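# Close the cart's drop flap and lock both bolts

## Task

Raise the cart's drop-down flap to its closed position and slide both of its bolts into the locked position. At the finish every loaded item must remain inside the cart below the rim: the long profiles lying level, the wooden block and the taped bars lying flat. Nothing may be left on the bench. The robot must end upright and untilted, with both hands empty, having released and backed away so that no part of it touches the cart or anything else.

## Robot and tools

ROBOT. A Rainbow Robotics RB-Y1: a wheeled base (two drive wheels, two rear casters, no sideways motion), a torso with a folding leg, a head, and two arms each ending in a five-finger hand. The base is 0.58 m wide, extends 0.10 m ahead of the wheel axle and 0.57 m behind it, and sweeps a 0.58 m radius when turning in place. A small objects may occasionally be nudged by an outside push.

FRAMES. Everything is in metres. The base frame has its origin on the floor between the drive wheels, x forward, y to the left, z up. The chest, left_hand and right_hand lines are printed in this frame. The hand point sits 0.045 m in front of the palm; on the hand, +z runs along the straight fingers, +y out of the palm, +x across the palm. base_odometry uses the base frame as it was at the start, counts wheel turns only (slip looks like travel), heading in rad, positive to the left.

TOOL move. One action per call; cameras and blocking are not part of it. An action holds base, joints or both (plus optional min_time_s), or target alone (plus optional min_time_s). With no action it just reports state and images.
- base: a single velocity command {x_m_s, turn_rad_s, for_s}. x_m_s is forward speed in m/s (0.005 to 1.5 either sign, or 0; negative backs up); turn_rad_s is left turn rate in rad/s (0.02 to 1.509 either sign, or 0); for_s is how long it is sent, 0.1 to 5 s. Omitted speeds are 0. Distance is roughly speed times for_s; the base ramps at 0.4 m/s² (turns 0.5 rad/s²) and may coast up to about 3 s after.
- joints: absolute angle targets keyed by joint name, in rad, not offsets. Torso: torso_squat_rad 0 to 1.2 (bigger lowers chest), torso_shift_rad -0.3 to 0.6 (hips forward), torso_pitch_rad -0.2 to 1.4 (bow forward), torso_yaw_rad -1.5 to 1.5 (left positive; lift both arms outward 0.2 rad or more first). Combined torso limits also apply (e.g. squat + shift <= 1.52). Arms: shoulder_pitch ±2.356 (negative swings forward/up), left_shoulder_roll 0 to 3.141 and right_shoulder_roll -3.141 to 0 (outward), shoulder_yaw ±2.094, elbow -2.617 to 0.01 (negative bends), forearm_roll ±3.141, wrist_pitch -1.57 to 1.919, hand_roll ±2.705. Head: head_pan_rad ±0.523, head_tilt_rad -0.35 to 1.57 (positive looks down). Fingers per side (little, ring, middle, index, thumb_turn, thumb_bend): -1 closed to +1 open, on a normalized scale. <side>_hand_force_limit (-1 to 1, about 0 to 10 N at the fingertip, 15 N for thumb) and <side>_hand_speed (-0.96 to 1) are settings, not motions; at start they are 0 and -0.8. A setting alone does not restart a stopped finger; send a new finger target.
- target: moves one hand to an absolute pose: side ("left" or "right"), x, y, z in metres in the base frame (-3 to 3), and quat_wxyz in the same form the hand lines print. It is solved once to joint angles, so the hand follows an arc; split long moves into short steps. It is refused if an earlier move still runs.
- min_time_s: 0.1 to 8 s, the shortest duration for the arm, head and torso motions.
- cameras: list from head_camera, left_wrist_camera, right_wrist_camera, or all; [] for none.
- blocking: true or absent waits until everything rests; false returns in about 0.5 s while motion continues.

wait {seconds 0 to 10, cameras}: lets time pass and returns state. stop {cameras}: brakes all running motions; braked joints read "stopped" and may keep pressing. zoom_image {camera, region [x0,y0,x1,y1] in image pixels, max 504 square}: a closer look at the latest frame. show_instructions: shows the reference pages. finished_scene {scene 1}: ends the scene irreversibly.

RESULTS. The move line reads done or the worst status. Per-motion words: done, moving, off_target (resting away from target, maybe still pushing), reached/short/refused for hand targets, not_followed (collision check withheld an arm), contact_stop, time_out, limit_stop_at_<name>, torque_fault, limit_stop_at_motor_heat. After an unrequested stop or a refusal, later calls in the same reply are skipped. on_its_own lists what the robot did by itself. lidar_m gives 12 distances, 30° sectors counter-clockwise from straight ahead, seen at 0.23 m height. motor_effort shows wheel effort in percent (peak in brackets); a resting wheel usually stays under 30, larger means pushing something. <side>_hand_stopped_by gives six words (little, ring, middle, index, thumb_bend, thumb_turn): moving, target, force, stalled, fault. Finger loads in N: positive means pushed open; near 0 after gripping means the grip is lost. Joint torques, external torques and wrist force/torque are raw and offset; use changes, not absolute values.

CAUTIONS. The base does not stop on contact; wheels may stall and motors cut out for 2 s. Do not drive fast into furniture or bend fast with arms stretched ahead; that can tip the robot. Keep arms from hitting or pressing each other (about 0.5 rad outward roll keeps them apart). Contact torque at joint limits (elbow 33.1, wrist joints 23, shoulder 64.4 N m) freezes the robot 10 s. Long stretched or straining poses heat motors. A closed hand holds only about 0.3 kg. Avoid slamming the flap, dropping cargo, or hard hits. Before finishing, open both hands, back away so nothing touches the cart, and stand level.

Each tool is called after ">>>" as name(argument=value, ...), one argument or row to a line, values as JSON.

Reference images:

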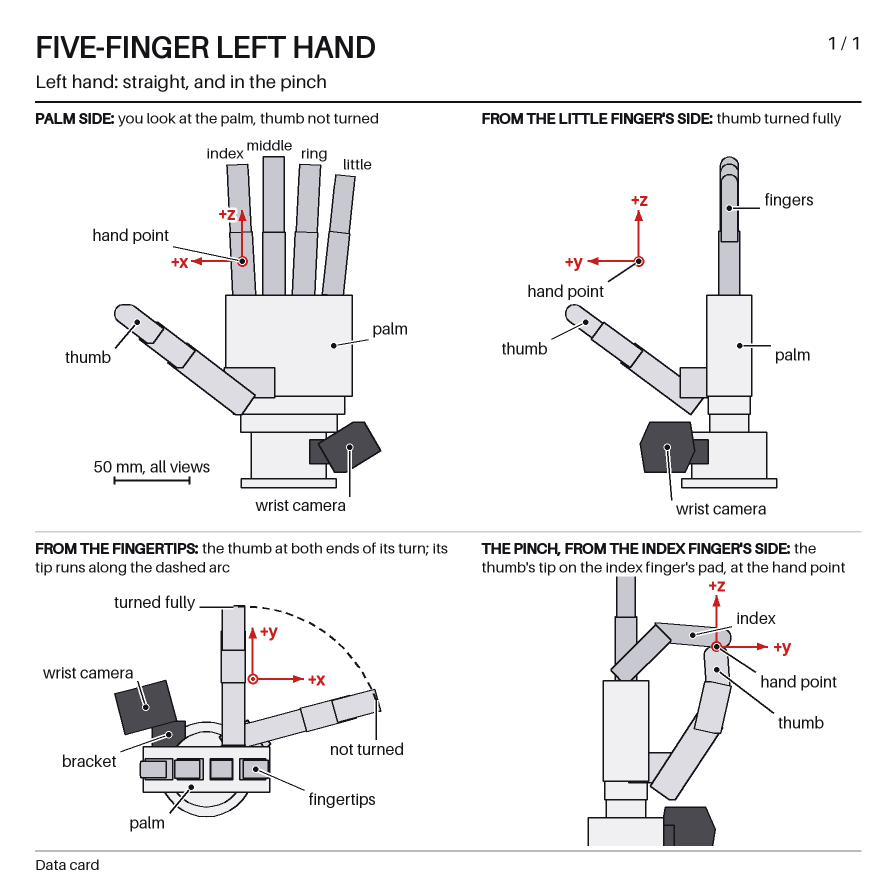

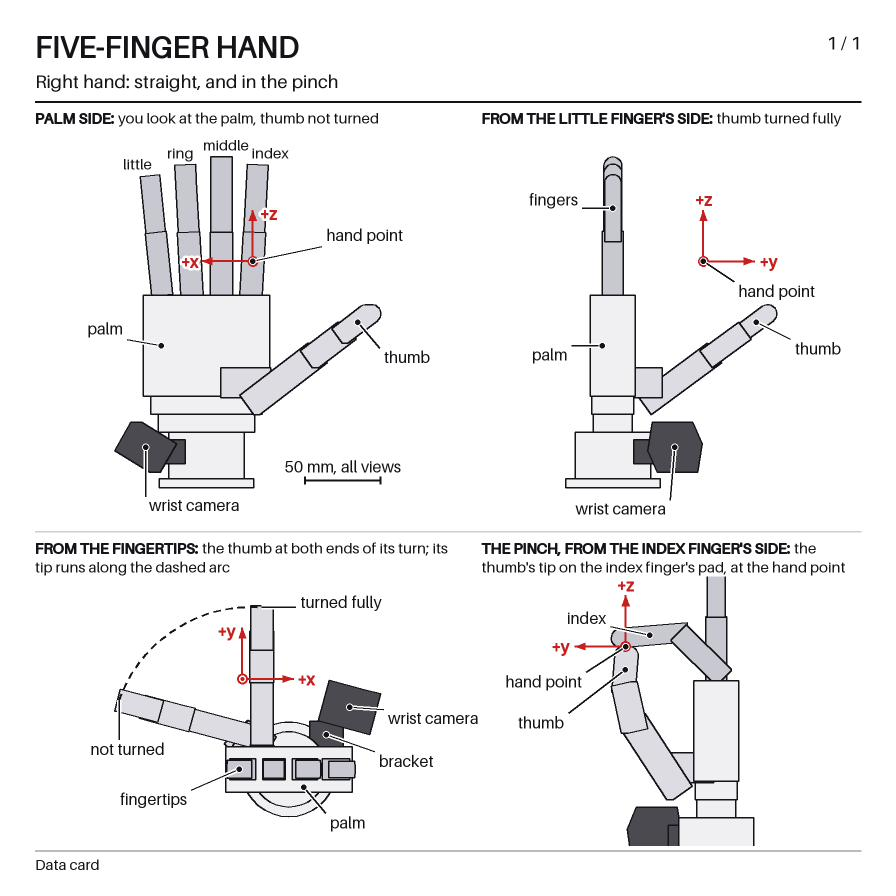

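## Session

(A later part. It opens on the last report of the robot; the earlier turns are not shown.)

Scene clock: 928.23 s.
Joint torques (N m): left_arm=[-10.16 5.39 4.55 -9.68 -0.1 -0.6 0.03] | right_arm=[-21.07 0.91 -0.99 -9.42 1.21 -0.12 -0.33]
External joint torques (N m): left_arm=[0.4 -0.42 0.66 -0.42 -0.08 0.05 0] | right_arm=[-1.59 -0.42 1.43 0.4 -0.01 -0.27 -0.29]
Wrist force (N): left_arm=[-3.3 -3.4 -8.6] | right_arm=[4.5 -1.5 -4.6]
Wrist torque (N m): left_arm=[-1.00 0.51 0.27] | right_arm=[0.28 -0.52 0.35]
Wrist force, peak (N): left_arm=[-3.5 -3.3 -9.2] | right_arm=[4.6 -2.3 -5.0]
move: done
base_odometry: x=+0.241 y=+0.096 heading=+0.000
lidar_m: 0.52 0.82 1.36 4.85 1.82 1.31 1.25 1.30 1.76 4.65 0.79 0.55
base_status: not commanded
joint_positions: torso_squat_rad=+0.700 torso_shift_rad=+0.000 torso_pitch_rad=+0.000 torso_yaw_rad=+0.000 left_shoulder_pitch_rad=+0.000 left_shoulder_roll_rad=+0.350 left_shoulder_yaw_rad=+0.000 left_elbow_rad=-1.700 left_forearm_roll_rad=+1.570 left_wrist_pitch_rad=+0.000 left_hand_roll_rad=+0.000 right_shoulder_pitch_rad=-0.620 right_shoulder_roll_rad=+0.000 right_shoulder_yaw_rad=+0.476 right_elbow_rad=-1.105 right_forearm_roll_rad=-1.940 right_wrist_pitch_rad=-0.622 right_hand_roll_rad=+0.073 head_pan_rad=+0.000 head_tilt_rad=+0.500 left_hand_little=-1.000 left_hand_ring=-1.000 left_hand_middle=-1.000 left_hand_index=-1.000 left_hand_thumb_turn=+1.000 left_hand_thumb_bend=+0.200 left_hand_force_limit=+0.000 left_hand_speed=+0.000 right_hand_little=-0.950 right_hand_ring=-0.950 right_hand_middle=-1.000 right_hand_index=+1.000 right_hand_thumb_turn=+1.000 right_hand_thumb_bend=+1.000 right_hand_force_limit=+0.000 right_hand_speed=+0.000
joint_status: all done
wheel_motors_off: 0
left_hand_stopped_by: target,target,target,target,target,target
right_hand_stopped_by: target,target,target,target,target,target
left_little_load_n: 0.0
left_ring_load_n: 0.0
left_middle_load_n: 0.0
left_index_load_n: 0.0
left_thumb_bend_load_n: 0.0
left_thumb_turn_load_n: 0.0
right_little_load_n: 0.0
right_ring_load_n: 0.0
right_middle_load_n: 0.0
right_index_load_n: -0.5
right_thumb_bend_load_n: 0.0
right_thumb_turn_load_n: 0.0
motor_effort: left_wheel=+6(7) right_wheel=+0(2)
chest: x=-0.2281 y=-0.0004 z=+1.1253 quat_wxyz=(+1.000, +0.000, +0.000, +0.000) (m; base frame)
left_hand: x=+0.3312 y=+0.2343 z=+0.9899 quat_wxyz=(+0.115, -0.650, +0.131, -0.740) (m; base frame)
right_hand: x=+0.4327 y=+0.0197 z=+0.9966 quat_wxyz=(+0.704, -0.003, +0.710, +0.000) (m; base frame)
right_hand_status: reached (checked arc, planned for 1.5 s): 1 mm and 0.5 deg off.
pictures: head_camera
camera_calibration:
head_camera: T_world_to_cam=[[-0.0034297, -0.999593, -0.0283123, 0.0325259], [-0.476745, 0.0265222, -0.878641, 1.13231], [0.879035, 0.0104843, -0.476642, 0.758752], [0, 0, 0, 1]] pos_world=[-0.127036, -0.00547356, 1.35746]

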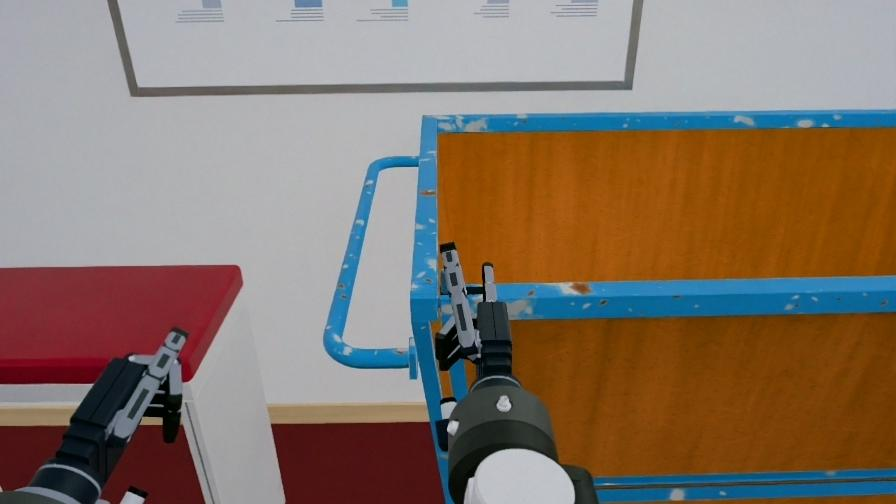

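>>> move(
  target={"side": "right", "x": 0.433, "y": 0.045, "z": 0.994, "quat_wxyz": [0.7071, 0, 0.7071, 0]},
  min_time_s=1.5,
  cameras=["head_camera"],
)

>>> zoom_image(
  camera="head_camera",
  region=[390, 200, 590, 340],
)

Scene clock: 933.10 s.
Joint torques (N m): left_arm=[-9.85 5.3 4.89 -9.79 -0.12 -0.63 -0.07] | right_arm=[-22.23 1.12 -1.44 -8.57 1.08 -0.27 -0.4]
External joint torques (N m): left_arm=[0.71 -0.5 1 -0.53 -0.1 0.02 -0.11] | right_arm=[-2.11 0.08 1.69 0.47 -0.34 -0.11 -0.36]
Wrist force (N): left_arm=[-3.2 -3.6 -8.9] | right_arm=[4.4 -1.7 -4.9]
Wrist torque (N m): left_arm=[-1.03 0.48 0.28] | right_arm=[0.28 -0.45 0.29]
Wrist force, peak (N): left_arm=[-3.2 -3.6 -8.9] | right_arm=[4.4 -1.3 -5.4]
move: done
base_odometry: x=+0.241 y=+0.096 heading=+0.000
lidar_m: 0.51 0.81 1.35 4.85 1.83 1.32 1.26 1.30 1.76 4.65 0.78 0.57
base_status: not commanded
joint_positions: torso_squat_rad=+0.700 torso_shift_rad=+0.000 torso_pitch_rad=+0.000 torso_yaw_rad=+0.000 left_shoulder_pitch_rad=+0.000 left_shoulder_roll_rad=+0.350 left_shoulder_yaw_rad=+0.000 left_elbow_rad=-1.700 left_forearm_roll_rad=+1.570 left_wrist_pitch_rad=+0.000 left_hand_roll_rad=+0.000 right_shoulder_pitch_rad=-0.720 right_shoulder_roll_rad=+0.000 right_shoulder_yaw_rad=+0.618 right_elbow_rad=-0.984 right_forearm_roll_rad=-1.954 right_wrist_pitch_rad=-0.731 right_hand_roll_rad=-0.074 head_pan_rad=+0.000 head_tilt_rad=+0.500 left_hand_little=-1.000 left_hand_ring=-1.000 left_hand_middle=-1.000 left_hand_index=-1.000 left_hand_thumb_turn=+1.000 left_hand_thumb_bend=+0.200 left_hand_force_limit=+0.000 left_hand_speed=+0.000 right_hand_little=-0.950 right_hand_ring=-0.950 right_hand_middle=-1.000 right_hand_index=+1.000 right_hand_thumb_turn=+1.000 right_hand_thumb_bend=+1.000 right_hand_force_limit=+0.000 right_hand_speed=+0.000
joint_status: all done
wheel_motors_off: 0
left_hand_stopped_by: target,target,target,target,target,target
right_hand_stopped_by: target,target,target,target,target,target
left_little_load_n: 0.0
left_ring_load_n: 0.0
left_middle_load_n: 0.0
left_index_load_n: 0.0
left_thumb_bend_load_n: 0.0
left_thumb_turn_load_n: 0.0
right_little_load_n: 0.0
right_ring_load_n: 0.0
right_middle_load_n: 0.0
right_index_load_n: 0.0
right_thumb_bend_load_n: 0.0
right_thumb_turn_load_n: 0.0
motor_effort: left_wheel=+6(7) right_wheel=+0(3)
chest: x=-0.2281 y=-0.0004 z=+1.1253 quat_wxyz=(+1.000, +0.000, +0.000, +0.000) (m; base frame)
left_hand: x=+0.3312 y=+0.2343 z=+0.9899 quat_wxyz=(+0.115, -0.650, +0.131, -0.740) (m; base frame)
right_hand: x=+0.4330 y=+0.0447 z=+0.9940 quat_wxyz=(+0.707, +0.000, +0.707, +0.000) (m; base frame)
right_hand_status: reached (checked arc, planned for 1.5 s): 0 mm and 0.0 deg off.
pictures: head_camera
camera_calibration:
head_camera: T_world_to_cam=[[-0.0034297, -0.999593, -0.0283123, 0.0325259], [-0.476745, 0.0265222, -0.878641, 1.13231], [0.879035, 0.0104843, -0.476642, 0.758752], [0, 0, 0, 1]] pos_world=[-0.127036, -0.00547356, 1.35746]

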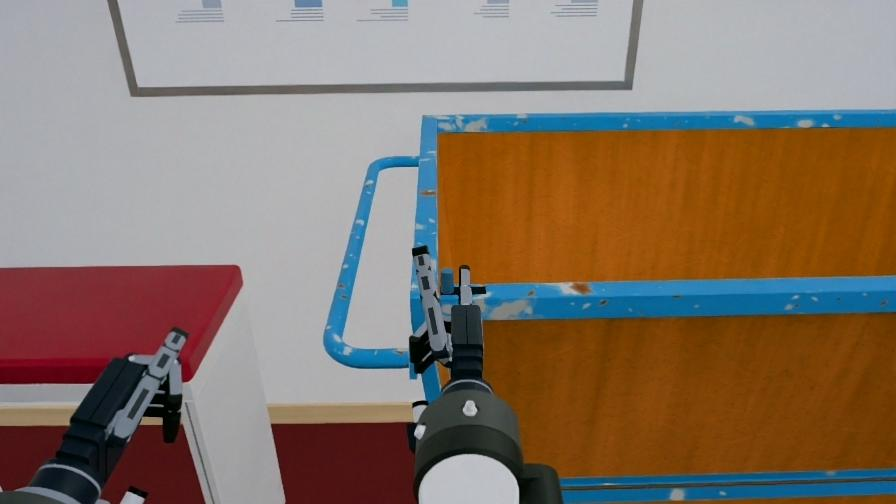

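Scaled by 2.520 from the camera's 896x504 image, which has a finer 1280x720 frame.

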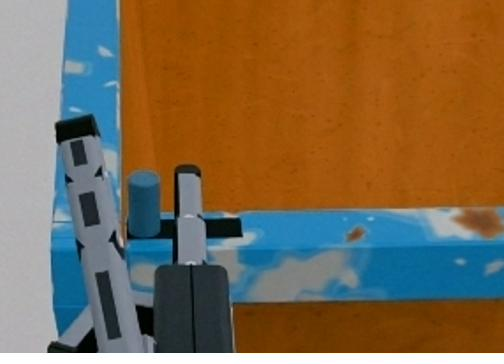

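>>> move(
  target={"side": "right", "x": 0.433, "y": 0.055, "z": 0.994, "quat_wxyz": [0.7071, 0, 0.7071, 0]},
  min_time_s=1.2,
  cameras=["head_camera"],
)

>>> zoom_image(
  camera="head_camera",
  region=[390, 200, 590, 340],
)

Scene clock: 937.10 s.
Joint torques (N m): left_arm=[-10.2 5.24 4.37 -9.77 -0.04 -0.66 0.05] | right_arm=[-23.37 5.71 1.45 -9.83 0.79 2.64 -0.32]
External joint torques (N m): left_arm=[0.36 -0.57 0.48 -0.51 -0.02 -0.01 0.02] | right_arm=[-2.98 4.92 4.88 -1.24 -0.69 2.88 -0.28]
Wrist force (N): left_arm=[-3.2 -3.3 -8.7] | right_arm=[2.1 -10.6 -6.6]
Wrist torque (N m): left_arm=[-1.01 0.49 0.27] | right_arm=[0.84 -0.54 0.16]
Wrist force, peak (N): left_arm=[-3.2 -3.4 -9.0] | right_arm=[3.6 -12.6 -5.2]
move: done
base_odometry: x=+0.241 y=+0.096 heading=+0.000
lidar_m: 0.52 0.81 1.36 4.85 1.82 1.32 1.25 1.29 1.77 4.66 0.79 0.56
base_status: not commanded
joint_positions: torso_squat_rad=+0.700 torso_shift_rad=+0.000 torso_pitch_rad=+0.000 torso_yaw_rad=+0.000 left_shoulder_pitch_rad=+0.000 left_shoulder_roll_rad=+0.350 left_shoulder_yaw_rad=+0.000 left_elbow_rad=-1.700 left_forearm_roll_rad=+1.570 left_wrist_pitch_rad=+0.000 left_hand_roll_rad=+0.000 right_shoulder_pitch_rad=-0.766 right_shoulder_roll_rad=-0.001 right_shoulder_yaw_rad=+0.682 right_elbow_rad=-0.939 right_forearm_roll_rad=-1.990 right_wrist_pitch_rad=-0.775 right_hand_roll_rad=-0.117 head_pan_rad=+0.000 head_tilt_rad=+0.500 left_hand_little=-1.000 left_hand_ring=-1.000 left_hand_middle=-1.000 left_hand_index=-1.000 left_hand_thumb_turn=+1.000 left_hand_thumb_bend=+0.200 left_hand_force_limit=+0.000 left_hand_speed=+0.000 right_hand_little=-0.950 right_hand_ring=-0.950 right_hand_middle=-1.000 right_hand_index=+1.000 right_hand_thumb_turn=+1.000 right_hand_thumb_bend=+1.000 right_hand_force_limit=+0.000 right_hand_speed=+0.000
joint_status: all done
wheel_motors_off: 0
left_hand_stopped_by: target,target,target,target,target,target
right_hand_stopped_by: target,target,target,target,target,target
left_little_load_n: 0.0
left_ring_load_n: 0.0
left_middle_load_n: 0.5
left_index_load_n: 0.0
left_thumb_bend_load_n: 0.0
left_thumb_turn_load_n: 0.0
right_little_load_n: 0.0
right_ring_load_n: 0.0
right_middle_load_n: 0.0
right_index_load_n: 1.0
right_thumb_bend_load_n: 0.0
right_thumb_turn_load_n: 0.0
motor_effort: left_wheel=+6(7) right_wheel=+2(2)
chest: x=-0.2281 y=-0.0005 z=+1.1253 quat_wxyz=(+1.000, +0.000, +0.000, +0.000) (m; base frame)
left_hand: x=+0.3312 y=+0.2341 z=+0.9900 quat_wxyz=(+0.115, -0.650, +0.131, -0.740) (m; base frame)
right_hand: x=+0.4336 y=+0.0530 z=+0.9938 quat_wxyz=(+0.707, +0.001, +0.707, -0.001) (m; base frame)
right_hand_status: reached (checked arc, planned for 1.2 s): 2 mm and 0.2 deg off.
pictures: head_camera
camera_calibration:
head_camera: T_world_to_cam=[[-0.00370032, -0.99959, -0.0283942, 0.0325022], [-0.47674, 0.0267233, -0.878638, 1.13231], [0.879036, 0.0102854, -0.476644, 0.758754], [0, 0, 0, 1]] pos_world=[-0.127037, -0.00557417, 1.35746]

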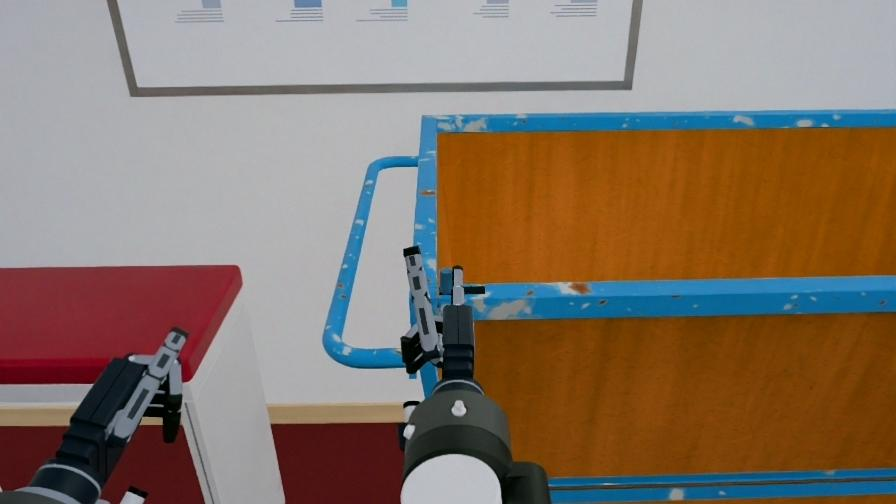

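Scaled by 2.520 from the camera's 896x504 image, which has a finer 1280x720 frame.

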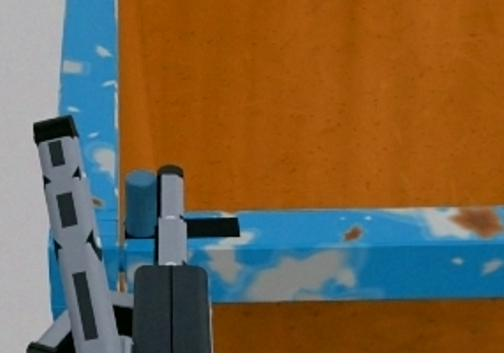

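>>> move(
  target={"side": "right", "x": 0.433, "y": 0.04, "z": 0.996, "quat_wxyz": [0.7071, 0, 0.7071, 0]},
  min_time_s=1,
)

>>> move(
  target={"side": "right", "x": 0.42, "y": 0.02, "z": 1.06, "quat_wxyz": [0.7071, 0, 0.7071, 0]},
  min_time_s=1.2,
  cameras=["head_camera"],
)

>>> move(
  base={"x_m_s": -0.25, "for_s": 1.6},
)

>>> move(
  joints={"right_shoulder_pitch_rad": 0.0, "right_shoulder_roll_rad": -0.35, "right_shoulder_yaw_rad": 0, "right_elbow_rad": -1.7, "right_forearm_roll_rad": -1.57, "right_wrist_pitch_rad": 0, "right_hand_roll_rad": 0, "head_tilt_rad": 0.45, "head_pan_rad": -0.3, "torso_squat_rad": 0.1},
  min_time_s=2.5,
  cameras=["head_camera"],
)

Scene clock: 944.07 s.
Joint torques (N m): left_arm=[-10.27 5.19 4.54 -9.73 -0.04 -0.61 0.02] | right_arm=[-18.48 -0.7 -6.37 -9.18 1.2 -0.27 0.08]
External joint torques (N m): left_arm=[0.28 -0.61 0.65 -0.47 -0.02 0.04 -0.01] | right_arm=[1.83 -1.21 -2.65 -0.53 -0.27 -0.08 0.12]
Wrist force (N): left_arm=[-3.2 -3.6 -8.7] | right_arm=[4.6 -1.2 -4.7]
Wrist torque (N m): left_arm=[-1.04 0.49 0.28] | right_arm=[0.41 -0.48 0.51]
Wrist force, peak (N): left_arm=[-3.2 -3.6 -8.9] | right_arm=[2.6 -11.1 -6.7]
move: done
base_odometry: x=+0.241 y=+0.096 heading=+0.000
lidar_m: 0.52 0.81 1.35 4.84 1.82 1.32 1.25 1.30 1.76 4.66 0.79 0.57
base_status: not commanded
joint_positions: torso_squat_rad=+0.700 torso_shift_rad=+0.000 torso_pitch_rad=+0.000 torso_yaw_rad=+0.000 left_shoulder_pitch_rad=+0.000 left_shoulder_roll_rad=+0.350 left_shoulder_yaw_rad=+0.000 left_elbow_rad=-1.700 left_forearm_roll_rad=+1.570 left_wrist_pitch_rad=+0.000 left_hand_roll_rad=+0.000 right_shoulder_pitch_rad=-0.737 right_shoulder_roll_rad=-0.038 right_shoulder_yaw_rad=+0.677 right_elbow_rad=-0.998 right_forearm_roll_rad=-2.005 right_wrist_pitch_rad=-0.763 right_hand_roll_rad=-0.093 head_pan_rad=+0.000 head_tilt_rad=+0.500 left_hand_little=-1.000 left_hand_ring=-1.000 left_hand_middle=-1.000 left_hand_index=-1.000 left_hand_thumb_turn=+1.000 left_hand_thumb_bend=+0.200 left_hand_force_limit=+0.000 left_hand_speed=+0.000 right_hand_little=-0.950 right_hand_ring=-0.950 right_hand_middle=-1.000 right_hand_index=+1.000 right_hand_thumb_turn=+1.000 right_hand_thumb_bend=+1.000 right_hand_force_limit=+0.000 right_hand_speed=+0.000
joint_status: all done
wheel_motors_off: 0
left_hand_stopped_by: target,target,target,target,target,target
right_hand_stopped_by: target,target,target,target,target,target
left_little_load_n: 0.0
left_ring_load_n: 0.0
left_middle_load_n: 0.0
left_index_load_n: 0.0
left_thumb_bend_load_n: 0.0
left_thumb_turn_load_n: 0.0
right_little_load_n: 0.0
right_ring_load_n: 0.0
right_middle_load_n: 0.0
right_index_load_n: 0.0
right_thumb_bend_load_n: 0.0
right_thumb_turn_load_n: 0.0
motor_effort: left_wheel=+6(7) right_wheel=+0(2)
chest: x=-0.2281 y=-0.0005 z=+1.1253 quat_wxyz=(+1.000, +0.000, +0.000, +0.000) (m; base frame)
left_hand: x=+0.3312 y=+0.2342 z=+0.9899 quat_wxyz=(+0.115, -0.650, +0.131, -0.740) (m; base frame)
right_hand: x=+0.4333 y=+0.0409 z=+0.9962 quat_wxyz=(+0.709, +0.000, +0.705, +0.000) (m; base frame)
right_hand_status: reached (checked arc, planned for 1.0 s): 1 mm and 0.3 deg off.
pictures: none

Scene clock: 945.60 s.
Joint torques (N m): left_arm=[-9.91 5.36 4.68 -9.73 -0.07 -0.59 0.11] | right_arm=[-18.74 -0.41 -7.04 -9.12 1.39 0.4 -0.22]
External joint torques (N m): left_arm=[0.65 -0.44 0.79 -0.47 -0.05 0.05 0.07] | right_arm=[0.93 -0.45 -2.23 -0.13 -0.07 -0.2 -0.18]
Wrist force (N): left_arm=[-3.5 -3.5 -8.6] | right_arm=[4.0 -1.6 -5.0]
Wrist torque (N m): left_arm=[-1.03 0.54 0.27] | right_arm=[0.30 -0.42 0.50]
Wrist force, peak (N): left_arm=[-3.5 -3.5 -8.8] | right_arm=[4.6 -2.2 -4.8]
move: done
base_odometry: x=+0.241 y=+0.096 heading=+0.000
lidar_m: 0.52 0.81 1.35 4.84 1.82 1.31 1.25 1.30 1.76 4.66 0.79 0.56
base_status: not commanded
joint_positions: torso_squat_rad=+0.700 torso_shift_rad=+0.000 torso_pitch_rad=+0.000 torso_yaw_rad=+0.000 left_shoulder_pitch_rad=+0.000 left_shoulder_roll_rad=+0.350 left_shoulder_yaw_rad=+0.000 left_elbow_rad=-1.700 left_forearm_roll_rad=+1.570 left_wrist_pitch_rad=+0.000 left_hand_roll_rad=+0.000 right_shoulder_pitch_rad=-0.668 right_shoulder_roll_rad=-0.136 right_shoulder_yaw_rad=+0.615 right_elbow_rad=-1.381 right_forearm_roll_rad=-2.279 right_wrist_pitch_rad=-0.833 right_hand_roll_rad=+0.288 head_pan_rad=+0.000 head_tilt_rad=+0.500 left_hand_little=-1.000 left_hand_ring=-1.000 left_hand_middle=-1.000 left_hand_index=-1.000 left_hand_thumb_turn=+1.000 left_hand_thumb_bend=+0.200 left_hand_force_limit=+0.000 left_hand_speed=+0.000 right_hand_little=-0.950 right_hand_ring=-0.950 right_hand_middle=-1.000 right_hand_index=+1.000 right_hand_thumb_turn=+1.000 right_hand_thumb_bend=+1.000 right_hand_force_limit=+0.000 right_hand_speed=+0.000
joint_status: all done
wheel_motors_off: 0
left_hand_stopped_by: target,target,target,target,target,target
right_hand_stopped_by: target,target,target,target,target,target
left_little_load_n: 0.0
left_ring_load_n: 0.0
left_middle_load_n: 0.0
left_index_load_n: 0.0
left_thumb_bend_load_n: 0.0
left_thumb_turn_load_n: 0.0
right_little_load_n: 0.0
right_ring_load_n: 0.0
right_middle_load_n: 0.0
right_index_load_n: 0.0
right_thumb_bend_load_n: 0.0
right_thumb_turn_load_n: 0.0
motor_effort: left_wheel=+6(7) right_wheel=+0(2)
chest: x=-0.2281 y=-0.0005 z=+1.1253 quat_wxyz=(+1.000, +0.000, +0.000, +0.000) (m; base frame)
left_hand: x=+0.3312 y=+0.2342 z=+0.9899 quat_wxyz=(+0.115, -0.650, +0.131, -0.740) (m; base frame)
right_hand: x=+0.4195 y=+0.0211 z=+1.0600 quat_wxyz=(+0.710, +0.000, +0.704, +0.001) (m; base frame)
right_hand_status: reached (checked arc, planned for 1.2 s): 1 mm and 0.5 deg off.
pictures: head_camera
camera_calibration:
head_camera: T_world_to_cam=[[-0.00348044, -0.999591, -0.0284004, 0.0325389], [-0.476864, 0.0266225, -0.878574, 1.1322], [0.87897, 0.0104853, -0.476762, 0.758906], [0, 0, 0, 1]] pos_world=[-0.127036, -0.00557388, 1.35746]

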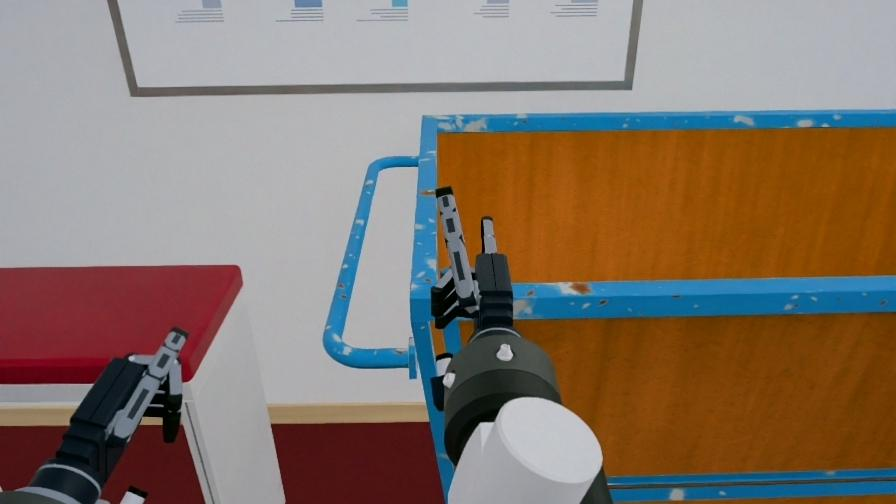

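Scene clock: 948.37 s.
Joint torques (N m): left_arm=[-10.68 5.27 4.58 -9.76 -0.11 -0.57 -0.01] | right_arm=[-18.5 0.39 -6 -8.92 1.25 0.6 -0.06]
External joint torques (N m): left_arm=[-0.12 -0.54 0.68 -0.5 -0.09 0.07 -0.04] | right_arm=[1.17 0.34 -1.2 0.07 -0.21 0 -0.02]
Wrist force (N): left_arm=[-3.1 -3.4 -8.9] | right_arm=[3.8 -1.5 -5.1]
Wrist torque (N m): left_arm=[-1.00 0.47 0.29] | right_arm=[0.30 -0.40 0.47]
Wrist force, peak (N): left_arm=[-3.1 -3.5 -9.1] | right_arm=[4.0 -1.9 -5.7]
move: done
base_odometry: x=-0.159 y=+0.096 heading=-0.001
lidar_m: 0.92 1.17 1.59 3.57 1.25 0.90 0.86 0.87 1.20 3.17 1.37 0.98
base_status: done (sent for 1.6 of 1.6 s)
joint_positions: torso_squat_rad=+0.700 torso_shift_rad=+0.000 torso_pitch_rad=+0.000 torso_yaw_rad=+0.000 left_shoulder_pitch_rad=+0.000 left_shoulder_roll_rad=+0.350 left_shoulder_yaw_rad=+0.000 left_elbow_rad=-1.700 left_forearm_roll_rad=+1.570 left_wrist_pitch_rad=+0.000 left_hand_roll_rad=+0.000 right_shoulder_pitch_rad=-0.668 right_shoulder_roll_rad=-0.136 right_shoulder_yaw_rad=+0.615 right_elbow_rad=-1.381 right_forearm_roll_rad=-2.279 right_wrist_pitch_rad=-0.833 right_hand_roll_rad=+0.288 head_pan_rad=+0.000 head_tilt_rad=+0.500 left_hand_little=-1.000 left_hand_ring=-1.000 left_hand_middle=-1.000 left_hand_index=-1.000 left_hand_thumb_turn=+1.000 left_hand_thumb_bend=+0.200 left_hand_force_limit=+0.000 left_hand_speed=+0.000 right_hand_little=-0.950 right_hand_ring=-0.950 right_hand_middle=-1.000 right_hand_index=+1.000 right_hand_thumb_turn=+1.000 right_hand_thumb_bend=+1.000 right_hand_force_limit=+0.000 right_hand_speed=+0.000
joint_status: not commanded
wheel_motors_off: 0
left_hand_stopped_by: target,target,target,target,target,target
right_hand_stopped_by: target,target,target,target,target,target
left_little_load_n: 0.0
left_ring_load_n: 0.0
left_middle_load_n: 0.0
left_index_load_n: 0.0
left_thumb_bend_load_n: 0.0
left_thumb_turn_load_n: 0.0
right_little_load_n: 0.0
right_ring_load_n: 0.0
right_middle_load_n: 0.0
right_index_load_n: 0.0
right_thumb_bend_load_n: 0.0
right_thumb_turn_load_n: 0.0
motor_effort: left_wheel=-2(26) right_wheel=+7(26)
chest: x=-0.2280 y=-0.0005 z=+1.1253 quat_wxyz=(+1.000, +0.000, +0.000, +0.000) (m; base frame)
left_hand: x=+0.3313 y=+0.2343 z=+0.9898 quat_wxyz=(+0.115, -0.650, +0.131, -0.740) (m; base frame)
right_hand: x=+0.4196 y=+0.0210 z=+1.0598 quat_wxyz=(+0.710, +0.000, +0.704, +0.001) (m; base frame)
pictures: none

Scene clock: 951.17 s.
Joint torques (N m): left_arm=[-10.63 4.95 4.42 -9.68 -0.06 -0.61 0.07] | right_arm=[-9.89 -6.72 -5.68 -10.49 0.07 -0.77 -0.17]
External joint torques (N m): left_arm=[-0.08 -0.86 0.53 -0.42 -0.04 0.04 0.03] | right_arm=[1.67 0.05 -1.43 -0.39 -0.01 -0.05 -0.13]
Wrist force (N): left_arm=[-3.3 -3.6 -8.8] | right_arm=[3.5 0.8 -5.6]
Wrist torque (N m): left_arm=[-1.03 0.51 0.26] | right_arm=[0.51 -0.33 0.35]
Wrist force, peak (N): left_arm=[-3.2 -3.9 -9.0] | right_arm=[4.9 -0.5 -6.3]
move: done
base_odometry: x=-0.159 y=+0.096 heading=-0.001
lidar_m: 0.92 1.17 1.60 3.57 1.24 0.90 0.85 0.87 1.20 3.17 1.36 0.98
base_status: not commanded
joint_positions: torso_squat_rad=+0.100 torso_shift_rad=+0.000 torso_pitch_rad=+0.000 torso_yaw_rad=+0.000 left_shoulder_pitch_rad=+0.000 left_shoulder_roll_rad=+0.350 left_shoulder_yaw_rad=+0.000 left_elbow_rad=-1.700 left_forearm_roll_rad=+1.570 left_wrist_pitch_rad=+0.000 left_hand_roll_rad=+0.000 right_shoulder_pitch_rad=+0.000 right_shoulder_roll_rad=-0.350 right_shoulder_yaw_rad=+0.000 right_elbow_rad=-1.700 right_forearm_roll_rad=-1.570 right_wrist_pitch_rad=+0.000 right_hand_roll_rad=+0.000 head_pan_rad=-0.300 head_tilt_rad=+0.450 left_hand_little=-1.000 left_hand_ring=-1.000 left_hand_middle=-1.000 left_hand_index=-1.000 left_hand_thumb_turn=+1.000 left_hand_thumb_bend=+0.200 left_hand_force_limit=+0.000 left_hand_speed=+0.000 right_hand_little=-0.950 right_hand_ring=-0.950 right_hand_middle=-1.000 right_hand_index=+1.000 right_hand_thumb_turn=+1.000 right_hand_thumb_bend=+1.000 right_hand_force_limit=+0.000 right_hand_speed=+0.000
joint_status: all done
wheel_motors_off: 0
left_hand_stopped_by: target,target,target,target,target,target
right_hand_stopped_by: target,target,target,target,target,target
left_little_load_n: 0.0
left_ring_load_n: 0.0
left_middle_load_n: 0.0
left_index_load_n: 0.0
left_thumb_bend_load_n: 0.0
left_thumb_turn_load_n: -0.5
right_little_load_n: 0.0
right_ring_load_n: 0.0
right_middle_load_n: 0.0
right_index_load_n: 0.0
right_thumb_bend_load_n: 0.0
right_thumb_turn_load_n: -0.5
motor_effort: left_wheel=-3(4) right_wheel=+7(9)
chest: x=-0.2279 y=-0.0006 z=+1.2864 quat_wxyz=(+1.000, +0.000, +0.000, +0.000) (m; base frame)
left_hand: x=+0.3313 y=+0.2342 z=+1.1508 quat_wxyz=(+0.115, -0.650, +0.131, -0.740) (m; base frame)
right_hand: x=+0.3314 y=-0.2348 z=+1.1508 quat_wxyz=(+0.740, -0.131, +0.650, -0.115) (m; base frame)
pictures: head_camera
camera_calibration:
head_camera: T_world_to_cam=[[-0.297408, -0.954327, -0.0284368, -0.0233848], [-0.405729, 0.153291, -0.901047, 1.32201], [0.864253, -0.256441, -0.432788, 0.766879], [0, 0, 0, 1]] pos_world=[-0.133353, -0.0283107, 1.52243]

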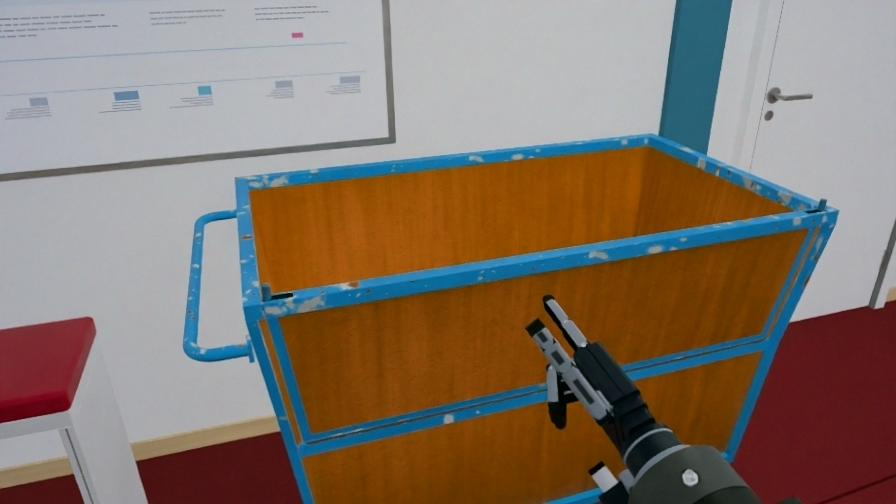

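>>> zoom_image(
  camera="head_camera",
  region=[740, 160, 880, 260],
)

>>> zoom_image(
  camera="head_camera",
  region=[220, 250, 360, 350],
)

Scaled by 3.600 from the camera's 896x504 image, which has a finer 1280x720 frame.

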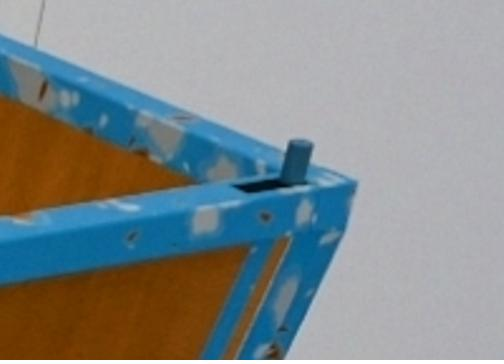

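Scaled by 3.600 from the camera's 896x504 image, which has a finer 1280x720 frame.

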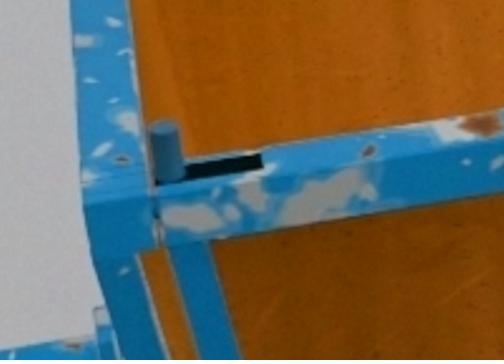

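>>> move(
  base={"x_m_s": 0.25, "for_s": 1.2},
  joints={"head_tilt_rad": 0.85, "head_pan_rad": -0.45, "torso_squat_rad": 0.0},
  cameras=["head_camera"],
)

>>> move(
  joints={"head_tilt_rad": 0.75, "head_pan_rad": 0.0, "right_shoulder_roll_rad": -0.8},
  cameras=["head_camera"],
)

Scene clock: 960.23 s.
Joint torques (N m): left_arm=[-10.07 4.94 4.6 -9.75 -0.19 -0.5 0.01] | right_arm=[-11.28 -6.88 -5.28 -10.25 -0.04 -0.66 -0.6]
External joint torques (N m): left_arm=[0.48 -0.87 0.7 -0.49 -0.16 0.15 -0.02] | right_arm=[0.28 -0.12 -1.03 -0.14 -0.13 0.06 -0.57]
Wrist force (N): left_arm=[-3.4 -3.5 -8.6] | right_arm=[3.5 0.6 -6.3]
Wrist torque (N m): left_arm=[-1.02 0.52 0.25] | right_arm=[0.51 -0.33 0.33]
Wrist force, peak (N): left_arm=[-2.9 -3.8 -9.3] | right_arm=[3.7 1.0 -6.7]
move: done
base_odometry: x=+0.141 y=+0.096 heading=-0.001
lidar_m: 0.63 0.89 1.41 4.81 1.68 1.21 1.14 1.19 1.62 4.28 0.93 0.67
base_status: done (sent for 1.2 of 1.2 s)
joint_positions: torso_squat_rad=+0.000 torso_shift_rad=+0.000 torso_pitch_rad=+0.000 torso_yaw_rad=+0.000 left_shoulder_pitch_rad=+0.000 left_shoulder_roll_rad=+0.350 left_shoulder_yaw_rad=+0.000 left_elbow_rad=-1.700 left_forearm_roll_rad=+1.570 left_wrist_pitch_rad=+0.000 left_hand_roll_rad=+0.000 right_shoulder_pitch_rad=+0.000 right_shoulder_roll_rad=-0.350 right_shoulder_yaw_rad=+0.000 right_elbow_rad=-1.700 right_forearm_roll_rad=-1.570 right_wrist_pitch_rad=+0.000 right_hand_roll_rad=+0.000 head_pan_rad=-0.450 head_tilt_rad=+0.850 left_hand_little=-1.000 left_hand_ring=-1.000 left_hand_middle=-1.000 left_hand_index=-1.000 left_hand_thumb_turn=+1.000 left_hand_thumb_bend=+0.200 left_hand_force_limit=+0.000 left_hand_speed=+0.000 right_hand_little=-0.950 right_hand_ring=-0.950 right_hand_middle=-1.000 right_hand_index=+1.000 right_hand_thumb_turn=+1.000 right_hand_thumb_bend=+1.000 right_hand_force_limit=+0.000 right_hand_speed=+0.000
joint_status: all done
wheel_motors_off: 0
left_hand_stopped_by: target,target,target,target,target,target
right_hand_stopped_by: target,target,target,target,target,target
left_little_load_n: 0.0
left_ring_load_n: 0.0
left_middle_load_n: 0.0
left_index_load_n: 0.0
left_thumb_bend_load_n: 0.0
left_thumb_turn_load_n: 0.0
right_little_load_n: 0.0
right_ring_load_n: 0.0
right_middle_load_n: -0.5
right_index_load_n: 0.0
right_thumb_bend_load_n: 0.0
right_thumb_turn_load_n: 0.0
motor_effort: left_wheel=-8(33) right_wheel=+1(24)
chest: x=-0.2279 y=-0.0005 z=+1.2899 quat_wxyz=(+1.000, +0.000, +0.000, +0.000) (m; base frame)
left_hand: x=+0.3314 y=+0.2342 z=+1.1544 quat_wxyz=(+0.115, -0.650, +0.131, -0.740) (m; base frame)
right_hand: x=+0.3314 y=-0.2349 z=+1.1541 quat_wxyz=(+0.740, -0.131, +0.650, -0.115) (m; base frame)
pictures: head_camera
camera_calibration:
head_camera: T_world_to_cam=[[-0.446253, -0.894546, -0.0254073, -0.0583363], [-0.663596, 0.349823, -0.661259, 0.914924], [0.600415, -0.278229, -0.749727, 1.1863], [0, 0, 0, 1]] pos_world=[-0.131165, -0.0421828, 1.49292]

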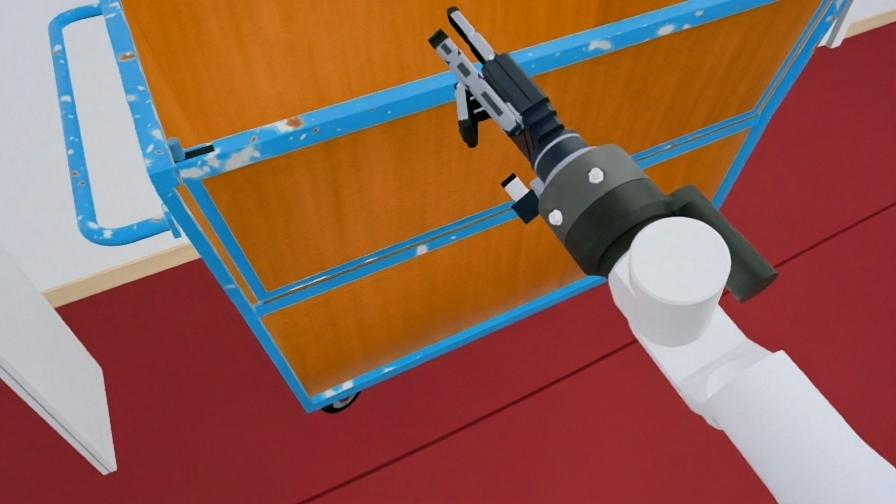

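Scene clock: 961.30 s.
Joint torques (N m): left_arm=[-10.21 5.3 4.78 -9.81 -0.21 -0.57 0.02] | right_arm=[-11.39 -11.66 -9.49 -7.36 0.32 -1.27 -0.35]
External joint torques (N m): left_arm=[0.34 -0.51 0.89 -0.55 -0.18 0.08 -0.02] | right_arm=[0.17 2.2 -0.58 0.13 0.17 0.23 -0.32]
Wrist force (N): left_arm=[-3.4 -3.6 -8.5] | right_arm=[2.2 3.1 -6.2]
Wrist torque (N m): left_arm=[-1.05 0.51 0.27] | right_arm=[0.73 -0.22 0.34]
Wrist force, peak (N): left_arm=[-3.6 -3.6 -8.8] | right_arm=[2.3 3.0 -6.5]
move: done
base_odometry: x=+0.141 y=+0.096 heading=-0.001
lidar_m: 0.62 0.89 1.42 4.81 1.67 1.22 1.15 1.20 1.61 4.27 0.93 0.66
base_status: not commanded
joint_positions: torso_squat_rad=+0.000 torso_shift_rad=+0.000 torso_pitch_rad=+0.000 torso_yaw_rad=+0.000 left_shoulder_pitch_rad=+0.000 left_shoulder_roll_rad=+0.350 left_shoulder_yaw_rad=+0.000 left_elbow_rad=-1.700 left_forearm_roll_rad=+1.570 left_wrist_pitch_rad=+0.000 left_hand_roll_rad=+0.000 right_shoulder_pitch_rad=+0.000 right_shoulder_roll_rad=-0.800 right_shoulder_yaw_rad=+0.000 right_elbow_rad=-1.700 right_forearm_roll_rad=-1.570 right_wrist_pitch_rad=+0.000 right_hand_roll_rad=+0.000 head_pan_rad=+0.000 head_tilt_rad=+0.750 left_hand_little=-1.000 left_hand_ring=-1.000 left_hand_middle=-1.000 left_hand_index=-1.000 left_hand_thumb_turn=+1.000 left_hand_thumb_bend=+0.200 left_hand_force_limit=+0.000 left_hand_speed=+0.000 right_hand_little=-0.950 right_hand_ring=-0.950 right_hand_middle=-1.000 right_hand_index=+1.000 right_hand_thumb_turn=+1.000 right_hand_thumb_bend=+1.000 right_hand_force_limit=+0.000 right_hand_speed=+0.000
joint_status: all done
wheel_motors_off: 0
left_hand_stopped_by: target,target,target,target,target,target
right_hand_stopped_by: target,target,target,target,target,target
left_little_load_n: 0.0
left_ring_load_n: 0.0
left_middle_load_n: 0.5
left_index_load_n: 0.0
left_thumb_bend_load_n: 0.0
left_thumb_turn_load_n: 0.0
right_little_load_n: 0.0
right_ring_load_n: 0.0
right_middle_load_n: 0.0
right_index_load_n: 0.0
right_thumb_bend_load_n: 0.0
right_thumb_turn_load_n: 0.0
motor_effort: left_wheel=-8(8) right_wheel=+1(4)
chest: x=-0.2279 y=-0.0005 z=+1.2899 quat_wxyz=(+1.000, +0.000, +0.000, +0.000) (m; base frame)
left_hand: x=+0.3314 y=+0.2342 z=+1.1544 quat_wxyz=(+0.115, -0.650, +0.131, -0.740) (m; base frame)
right_hand: x=+0.3314 y=-0.3275 z=+1.1820 quat_wxyz=(+0.692, -0.293, +0.608, -0.257) (m; base frame)
pictures: head_camera
camera_calibration:
head_camera: T_world_to_cam=[[-0.0102669, -0.999592, -0.0266466, 0.0331918], [-0.679676, 0.0265218, -0.733033, 1.01833], [0.733441, 0.0105851, -0.679671, 1.10949], [0, 0, 0, 1]] pos_world=[-0.121268, -0.00557358, 1.50144]

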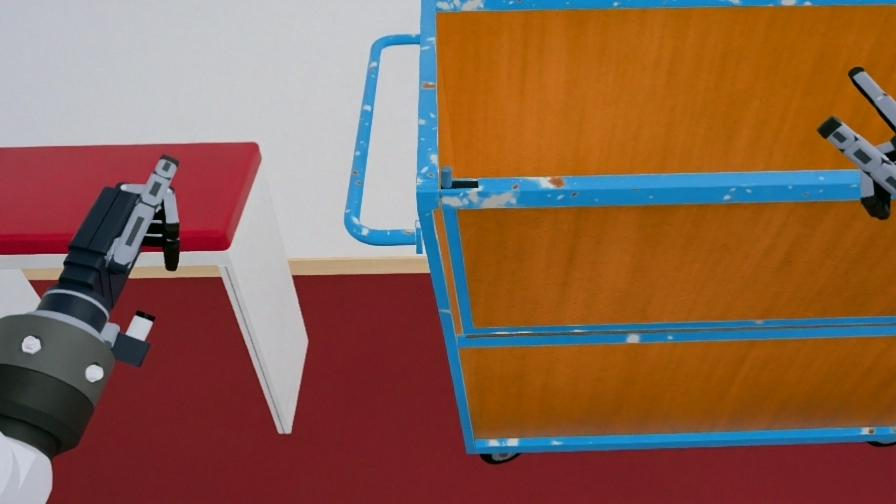

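>>> move(
  base={"x_m_s": -0.25, "for_s": 1.2},
  joints={"head_tilt_rad": 0.5},
  cameras=["head_camera"],
)

>>> finished_scene(
)

Scene clock: 965.80 s.
Joint torques (N m): left_arm=[-10.36 5.55 4.69 -9.66 -0.1 -0.56 0.02] | right_arm=[-10.96 -12.06 -9.75 -7.61 0.14 -1.76 -0.54]
External joint torques (N m): left_arm=[0.2 -0.26 0.8 -0.4 -0.07 0.09 -0.02] | right_arm=[0.6 1.8 -0.84 -0.11 -0.01 -0.26 -0.51]
Wrist force (N): left_arm=[-3.3 -3.5 -8.7] | right_arm=[1.8 3.3 -6.1]
Wrist torque (N m): left_arm=[-1.03 0.51 0.26] | right_arm=[0.76 -0.16 0.35]
Wrist force, peak (N): left_arm=[-3.2 -3.6 -9.3] | right_arm=[2.3 3.0 -6.6]
move: done
base_odometry: x=-0.159 y=+0.096 heading=-0.002
lidar_m: 0.93 1.16 1.59 3.59 1.25 0.89 0.85 0.89 1.19 3.15 1.38 0.98
base_status: done (sent for 1.2 of 1.2 s)
joint_positions: torso_squat_rad=+0.000 torso_shift_rad=+0.000 torso_pitch_rad=+0.000 torso_yaw_rad=+0.000 left_shoulder_pitch_rad=+0.000 left_shoulder_roll_rad=+0.350 left_shoulder_yaw_rad=+0.000 left_elbow_rad=-1.700 left_forearm_roll_rad=+1.570 left_wrist_pitch_rad=+0.000 left_hand_roll_rad=+0.000 right_shoulder_pitch_rad=+0.000 right_shoulder_roll_rad=-0.800 right_shoulder_yaw_rad=+0.000 right_elbow_rad=-1.700 right_forearm_roll_rad=-1.570 right_wrist_pitch_rad=+0.000 right_hand_roll_rad=+0.000 head_pan_rad=+0.000 head_tilt_rad=+0.500 left_hand_little=-1.000 left_hand_ring=-1.000 left_hand_middle=-1.000 left_hand_index=-1.000 left_hand_thumb_turn=+1.000 left_hand_thumb_bend=+0.200 left_hand_force_limit=+0.000 left_hand_speed=+0.000 right_hand_little=-0.950 right_hand_ring=-0.950 right_hand_middle=-1.000 right_hand_index=+1.000 right_hand_thumb_turn=+1.000 right_hand_thumb_bend=+1.000 right_hand_force_limit=+0.000 right_hand_speed=+0.000
joint_status: all done
wheel_motors_off: 0
left_hand_stopped_by: target,target,target,target,target,target
right_hand_stopped_by: target,target,target,target,target,target
left_little_load_n: 0.0
left_ring_load_n: 0.0
left_middle_load_n: 0.0
left_index_load_n: 0.0
left_thumb_bend_load_n: 0.0
left_thumb_turn_load_n: 0.0
right_little_load_n: 0.0
right_ring_load_n: 0.0
right_middle_load_n: 0.0
right_index_load_n: 0.0
right_thumb_bend_load_n: 0.0
right_thumb_turn_load_n: 0.0
motor_effort: left_wheel=-6(23) right_wheel=+11(33)
chest: x=-0.2280 y=-0.0005 z=+1.2899 quat_wxyz=(+1.000, +0.000, +0.000, +0.000) (m; base frame)
left_hand: x=+0.3313 y=+0.2342 z=+1.1544 quat_wxyz=(+0.115, -0.650, +0.131, -0.740) (m; base frame)
right_hand: x=+0.3313 y=-0.3275 z=+1.1821 quat_wxyz=(+0.692, -0.293, +0.608, -0.257) (m; base frame)
pictures: head_camera
camera_calibration:
head_camera: T_world_to_cam=[[-0.00348683, -0.999591, -0.0283996, 0.0372121], [-0.47706, 0.0266224, -0.878467, 1.27672], [0.878864, 0.0104853, -0.476958, 0.83749], [0, 0, 0, 1]] pos_world=[-0.126835, -0.00557388, 1.52206]

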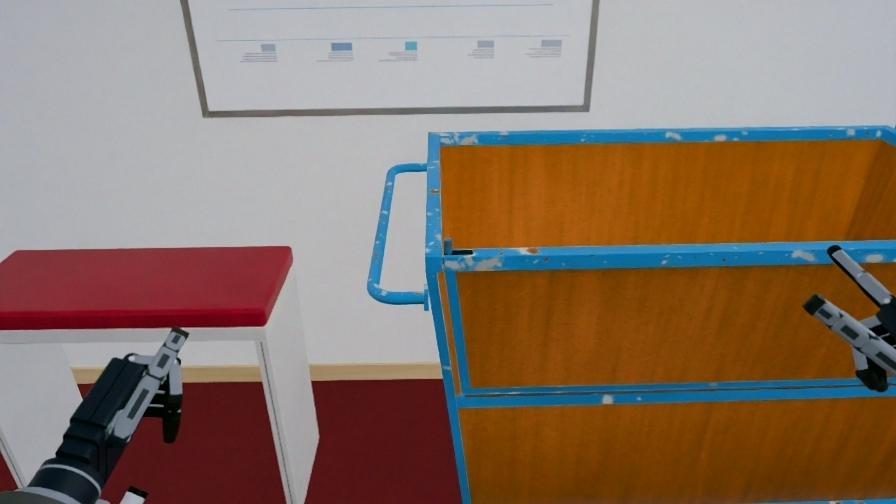

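The scene is finished: the task was done.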